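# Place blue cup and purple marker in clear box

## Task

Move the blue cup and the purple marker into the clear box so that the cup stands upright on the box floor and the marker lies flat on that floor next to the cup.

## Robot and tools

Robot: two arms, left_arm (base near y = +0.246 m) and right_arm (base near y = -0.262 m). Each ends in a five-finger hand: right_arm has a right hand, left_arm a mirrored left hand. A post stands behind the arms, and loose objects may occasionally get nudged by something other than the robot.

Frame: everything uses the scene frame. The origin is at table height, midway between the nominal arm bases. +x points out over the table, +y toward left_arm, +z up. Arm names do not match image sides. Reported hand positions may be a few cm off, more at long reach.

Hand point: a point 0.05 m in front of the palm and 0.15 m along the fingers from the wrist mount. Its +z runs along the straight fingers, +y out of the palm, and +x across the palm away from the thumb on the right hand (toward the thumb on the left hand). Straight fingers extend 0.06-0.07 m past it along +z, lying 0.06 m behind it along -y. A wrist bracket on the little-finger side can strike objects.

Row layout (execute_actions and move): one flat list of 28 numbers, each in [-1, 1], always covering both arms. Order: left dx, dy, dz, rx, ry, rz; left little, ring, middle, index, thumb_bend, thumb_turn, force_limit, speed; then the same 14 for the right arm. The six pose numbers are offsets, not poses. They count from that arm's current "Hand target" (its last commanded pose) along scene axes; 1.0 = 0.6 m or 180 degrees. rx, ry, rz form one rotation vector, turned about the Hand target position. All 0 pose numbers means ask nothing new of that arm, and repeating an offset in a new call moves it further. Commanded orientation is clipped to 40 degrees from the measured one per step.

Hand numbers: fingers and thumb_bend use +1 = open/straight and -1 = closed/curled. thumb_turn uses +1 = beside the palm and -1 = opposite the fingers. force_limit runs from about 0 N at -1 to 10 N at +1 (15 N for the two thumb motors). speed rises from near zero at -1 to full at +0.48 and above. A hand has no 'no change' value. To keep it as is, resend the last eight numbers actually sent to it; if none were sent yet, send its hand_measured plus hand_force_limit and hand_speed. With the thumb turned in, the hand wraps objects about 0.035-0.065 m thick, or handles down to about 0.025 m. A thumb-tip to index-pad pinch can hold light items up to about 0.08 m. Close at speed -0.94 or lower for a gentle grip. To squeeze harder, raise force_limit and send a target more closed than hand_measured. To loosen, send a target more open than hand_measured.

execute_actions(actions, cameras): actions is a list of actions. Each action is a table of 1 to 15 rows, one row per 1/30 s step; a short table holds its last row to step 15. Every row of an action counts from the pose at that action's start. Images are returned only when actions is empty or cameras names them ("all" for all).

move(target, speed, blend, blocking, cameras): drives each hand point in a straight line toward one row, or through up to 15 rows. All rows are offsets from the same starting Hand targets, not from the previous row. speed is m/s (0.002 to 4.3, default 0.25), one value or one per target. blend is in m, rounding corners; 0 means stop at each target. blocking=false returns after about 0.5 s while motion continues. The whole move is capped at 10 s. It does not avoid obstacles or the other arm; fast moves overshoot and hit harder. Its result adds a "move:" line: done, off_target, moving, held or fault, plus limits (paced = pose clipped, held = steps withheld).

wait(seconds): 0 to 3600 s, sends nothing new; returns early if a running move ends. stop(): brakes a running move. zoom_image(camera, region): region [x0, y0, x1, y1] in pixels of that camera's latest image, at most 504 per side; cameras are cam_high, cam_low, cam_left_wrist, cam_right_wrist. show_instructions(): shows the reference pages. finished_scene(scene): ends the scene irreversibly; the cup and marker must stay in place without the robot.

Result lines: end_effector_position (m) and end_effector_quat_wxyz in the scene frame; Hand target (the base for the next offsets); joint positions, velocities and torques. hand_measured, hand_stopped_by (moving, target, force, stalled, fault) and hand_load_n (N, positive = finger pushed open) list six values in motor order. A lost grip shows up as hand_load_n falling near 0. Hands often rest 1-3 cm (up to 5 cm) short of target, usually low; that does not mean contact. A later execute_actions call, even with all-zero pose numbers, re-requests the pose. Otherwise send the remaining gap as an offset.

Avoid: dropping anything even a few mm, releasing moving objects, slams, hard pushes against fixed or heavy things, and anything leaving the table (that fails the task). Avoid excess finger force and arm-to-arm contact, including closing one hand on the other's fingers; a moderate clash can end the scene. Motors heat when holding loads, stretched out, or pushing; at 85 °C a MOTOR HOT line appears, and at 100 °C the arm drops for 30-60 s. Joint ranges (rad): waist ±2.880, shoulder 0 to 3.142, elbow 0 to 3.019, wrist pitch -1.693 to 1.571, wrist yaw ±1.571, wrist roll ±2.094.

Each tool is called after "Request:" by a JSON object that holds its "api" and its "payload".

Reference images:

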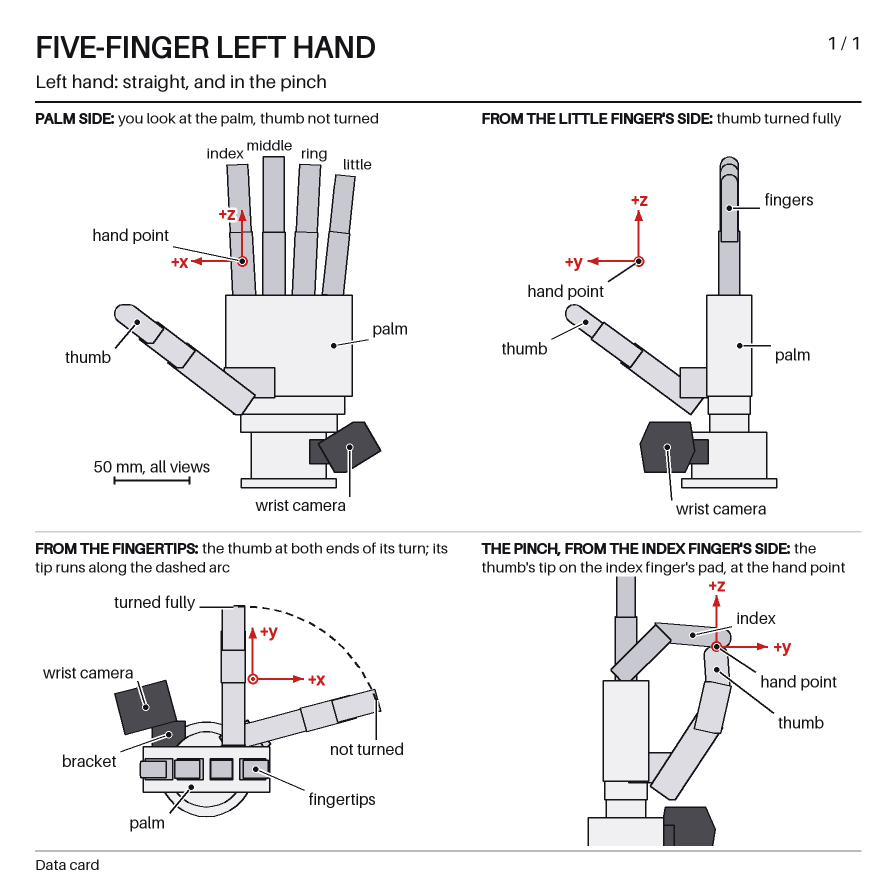

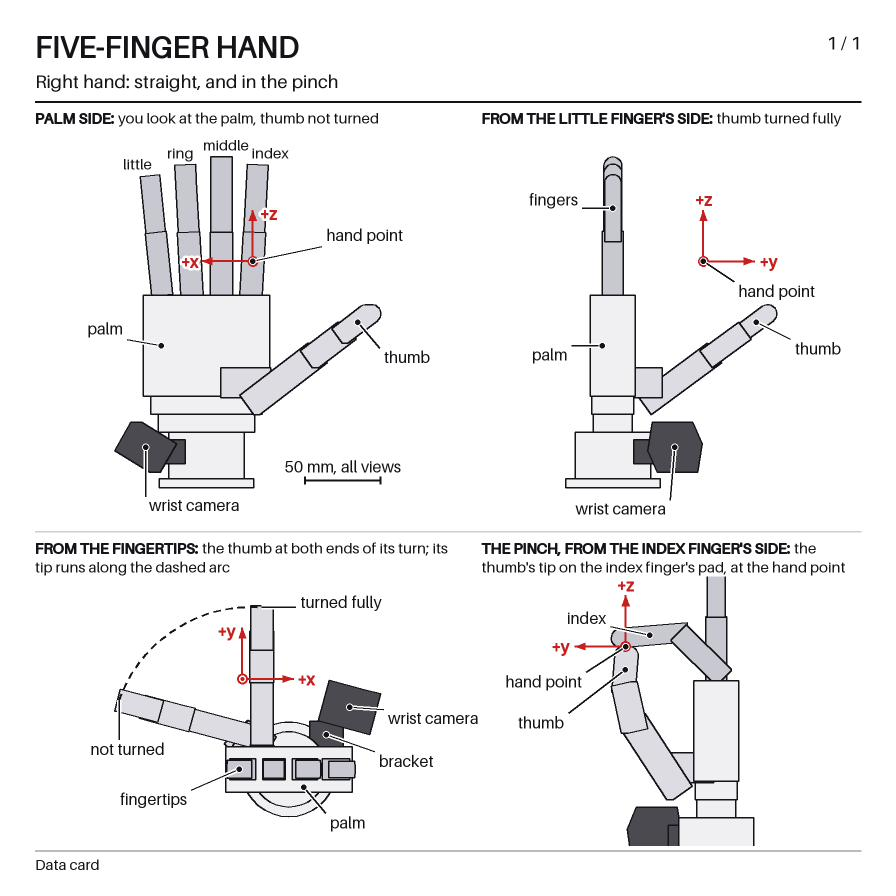

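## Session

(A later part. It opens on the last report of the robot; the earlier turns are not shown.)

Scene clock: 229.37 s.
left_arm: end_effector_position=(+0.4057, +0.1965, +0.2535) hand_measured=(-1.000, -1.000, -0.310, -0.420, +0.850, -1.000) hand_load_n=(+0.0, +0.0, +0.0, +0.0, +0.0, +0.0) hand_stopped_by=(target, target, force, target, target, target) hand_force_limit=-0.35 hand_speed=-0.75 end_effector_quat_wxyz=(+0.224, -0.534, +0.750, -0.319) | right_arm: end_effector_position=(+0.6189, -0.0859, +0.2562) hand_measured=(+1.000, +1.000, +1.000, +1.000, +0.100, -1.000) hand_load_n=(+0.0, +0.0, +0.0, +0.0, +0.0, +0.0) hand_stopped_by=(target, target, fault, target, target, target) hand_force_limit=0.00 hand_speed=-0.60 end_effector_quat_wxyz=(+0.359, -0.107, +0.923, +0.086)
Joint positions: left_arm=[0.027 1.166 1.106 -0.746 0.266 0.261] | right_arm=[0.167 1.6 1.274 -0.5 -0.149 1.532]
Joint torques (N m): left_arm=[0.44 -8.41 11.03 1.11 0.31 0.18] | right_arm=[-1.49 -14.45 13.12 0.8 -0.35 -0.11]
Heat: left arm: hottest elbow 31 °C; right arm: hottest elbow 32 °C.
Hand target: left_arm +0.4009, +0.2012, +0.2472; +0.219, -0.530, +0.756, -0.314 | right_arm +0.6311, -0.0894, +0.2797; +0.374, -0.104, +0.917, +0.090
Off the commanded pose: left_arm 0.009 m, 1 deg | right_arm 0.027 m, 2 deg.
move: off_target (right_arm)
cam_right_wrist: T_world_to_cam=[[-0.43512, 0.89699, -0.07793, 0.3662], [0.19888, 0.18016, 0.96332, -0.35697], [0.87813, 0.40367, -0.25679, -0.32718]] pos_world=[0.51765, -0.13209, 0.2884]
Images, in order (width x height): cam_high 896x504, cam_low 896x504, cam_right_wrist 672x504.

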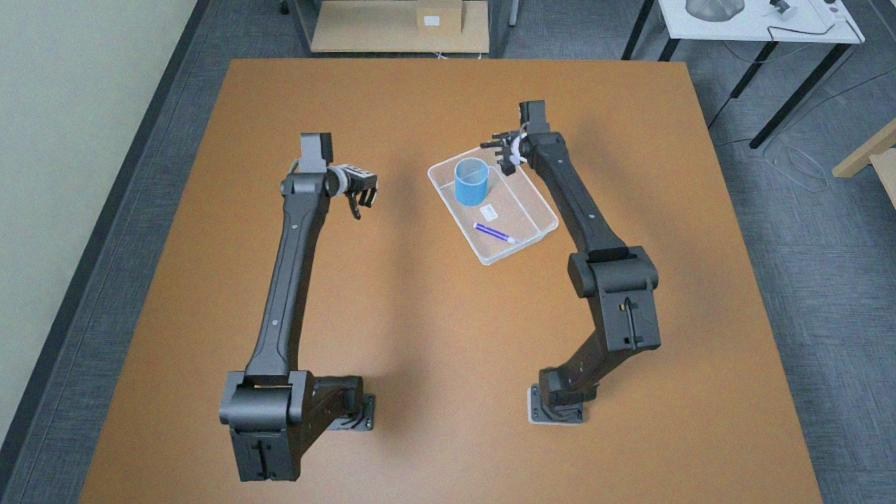

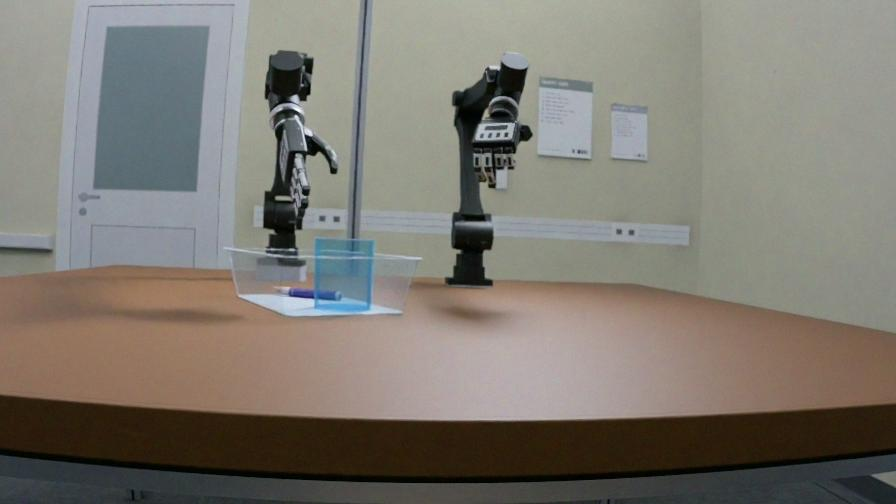

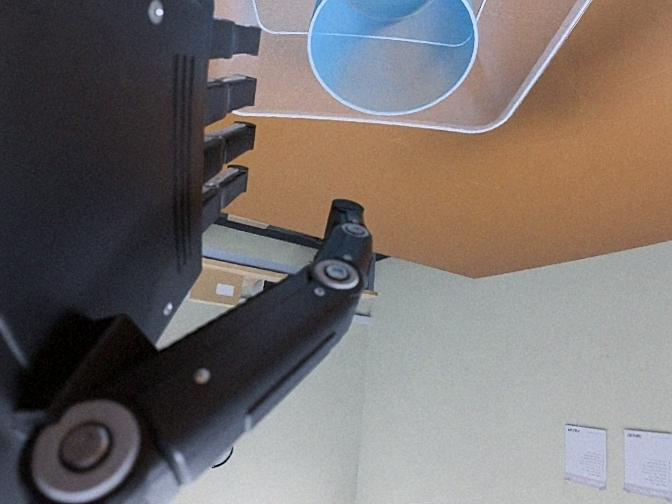

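Request:
{"api": "move", "payload": {"target": [0,0,0,0,0,0,-1,-1,-0.4,-0.42,0.85,-1,-0.35,-0.75,-0.25,-0.5,0.05,0,0,0,1,1,1,1,0.1,-1,0.0,-0.6], "speed": 0.25, "cameras": ["cam_low","cam_high"]}}

Request:
{"api": "zoom_image", "payload": {"camera": "cam_high", "region": [400, 120, 580, 280]}}

Scene clock: 234.27 s.
left_arm: end_effector_position=(+0.4057, +0.1965, +0.2535) hand_measured=(-1.000, -1.000, -0.310, -0.420, +0.850, -1.000) hand_load_n=(+0.0, +0.5, +0.5, +0.0, +0.0, +0.0) hand_stopped_by=(target, target, force, target, target, target) hand_force_limit=-0.35 hand_speed=-0.75 end_effector_quat_wxyz=(+0.224, -0.534, +0.750, -0.319) | right_arm: end_effector_position=(+0.4744, -0.3841, +0.2984) hand_measured=(+1.000, +1.000, +1.000, +1.000, +0.100, -1.000) hand_load_n=(+0.0, +0.0, +0.0, -0.5, +0.0, +0.0) hand_stopped_by=(target, target, fault, target, target, target) hand_force_limit=0.00 hand_speed=-0.60 end_effector_quat_wxyz=(+0.365, -0.093, +0.921, +0.094)
Joint positions: left_arm=[0.027 1.166 1.106 -0.746 0.266 0.261] | right_arm=[-0.535 1.381 1.161 -0.816 -0.589 0.968]
Joint torques (N m): left_arm=[0.44 -8.47 11 1.1 0.31 0.19] | right_arm=[-1.03 -9.35 12.56 0.61 -0.81 -0.24]
Heat: left arm: hottest elbow 31 °C; right arm: hottest elbow 32 °C.
Hand target: left_arm +0.4009, +0.2012, +0.2472; +0.219, -0.530, +0.756, -0.314 | right_arm +0.4811, -0.3893, +0.3096; +0.373, -0.104, +0.917, +0.090
Off the commanded pose: left_arm 0.009 m, 1 deg | right_arm 0.014 m, 2 deg.
move: off_target (right_arm)
Images, in order (width x height): cam_high 896x504, cam_low 896x504.

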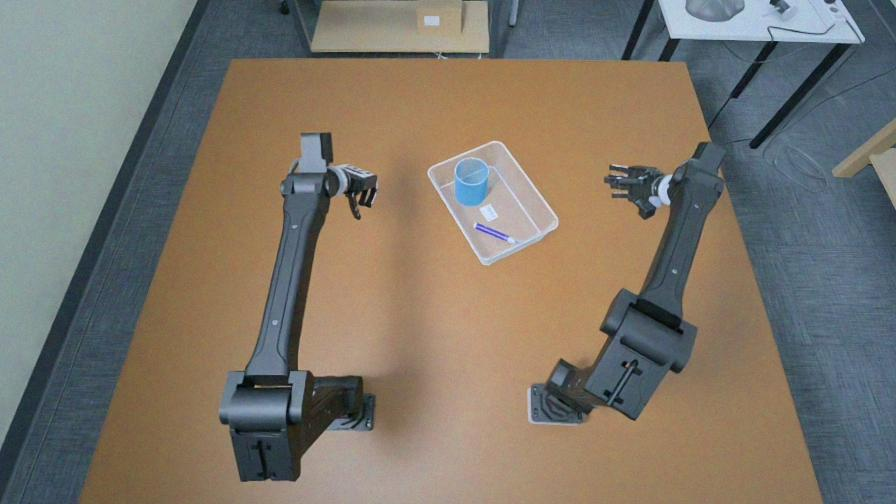

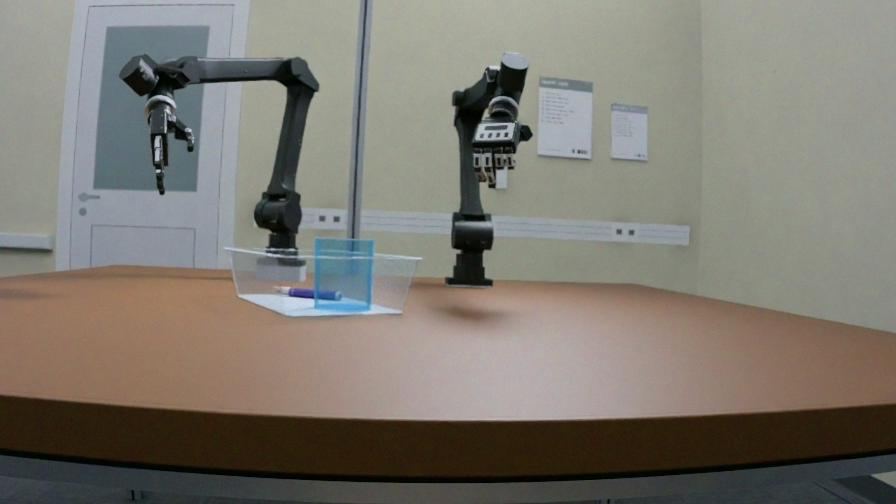

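Scaled by 2.800 from the camera's image (finer frame: 1280x720).

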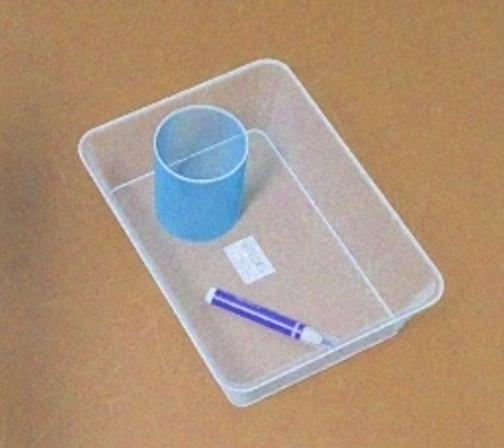

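Request:
{"api": "finished_scene", "payload": {}}

The scene is finished: the task was done.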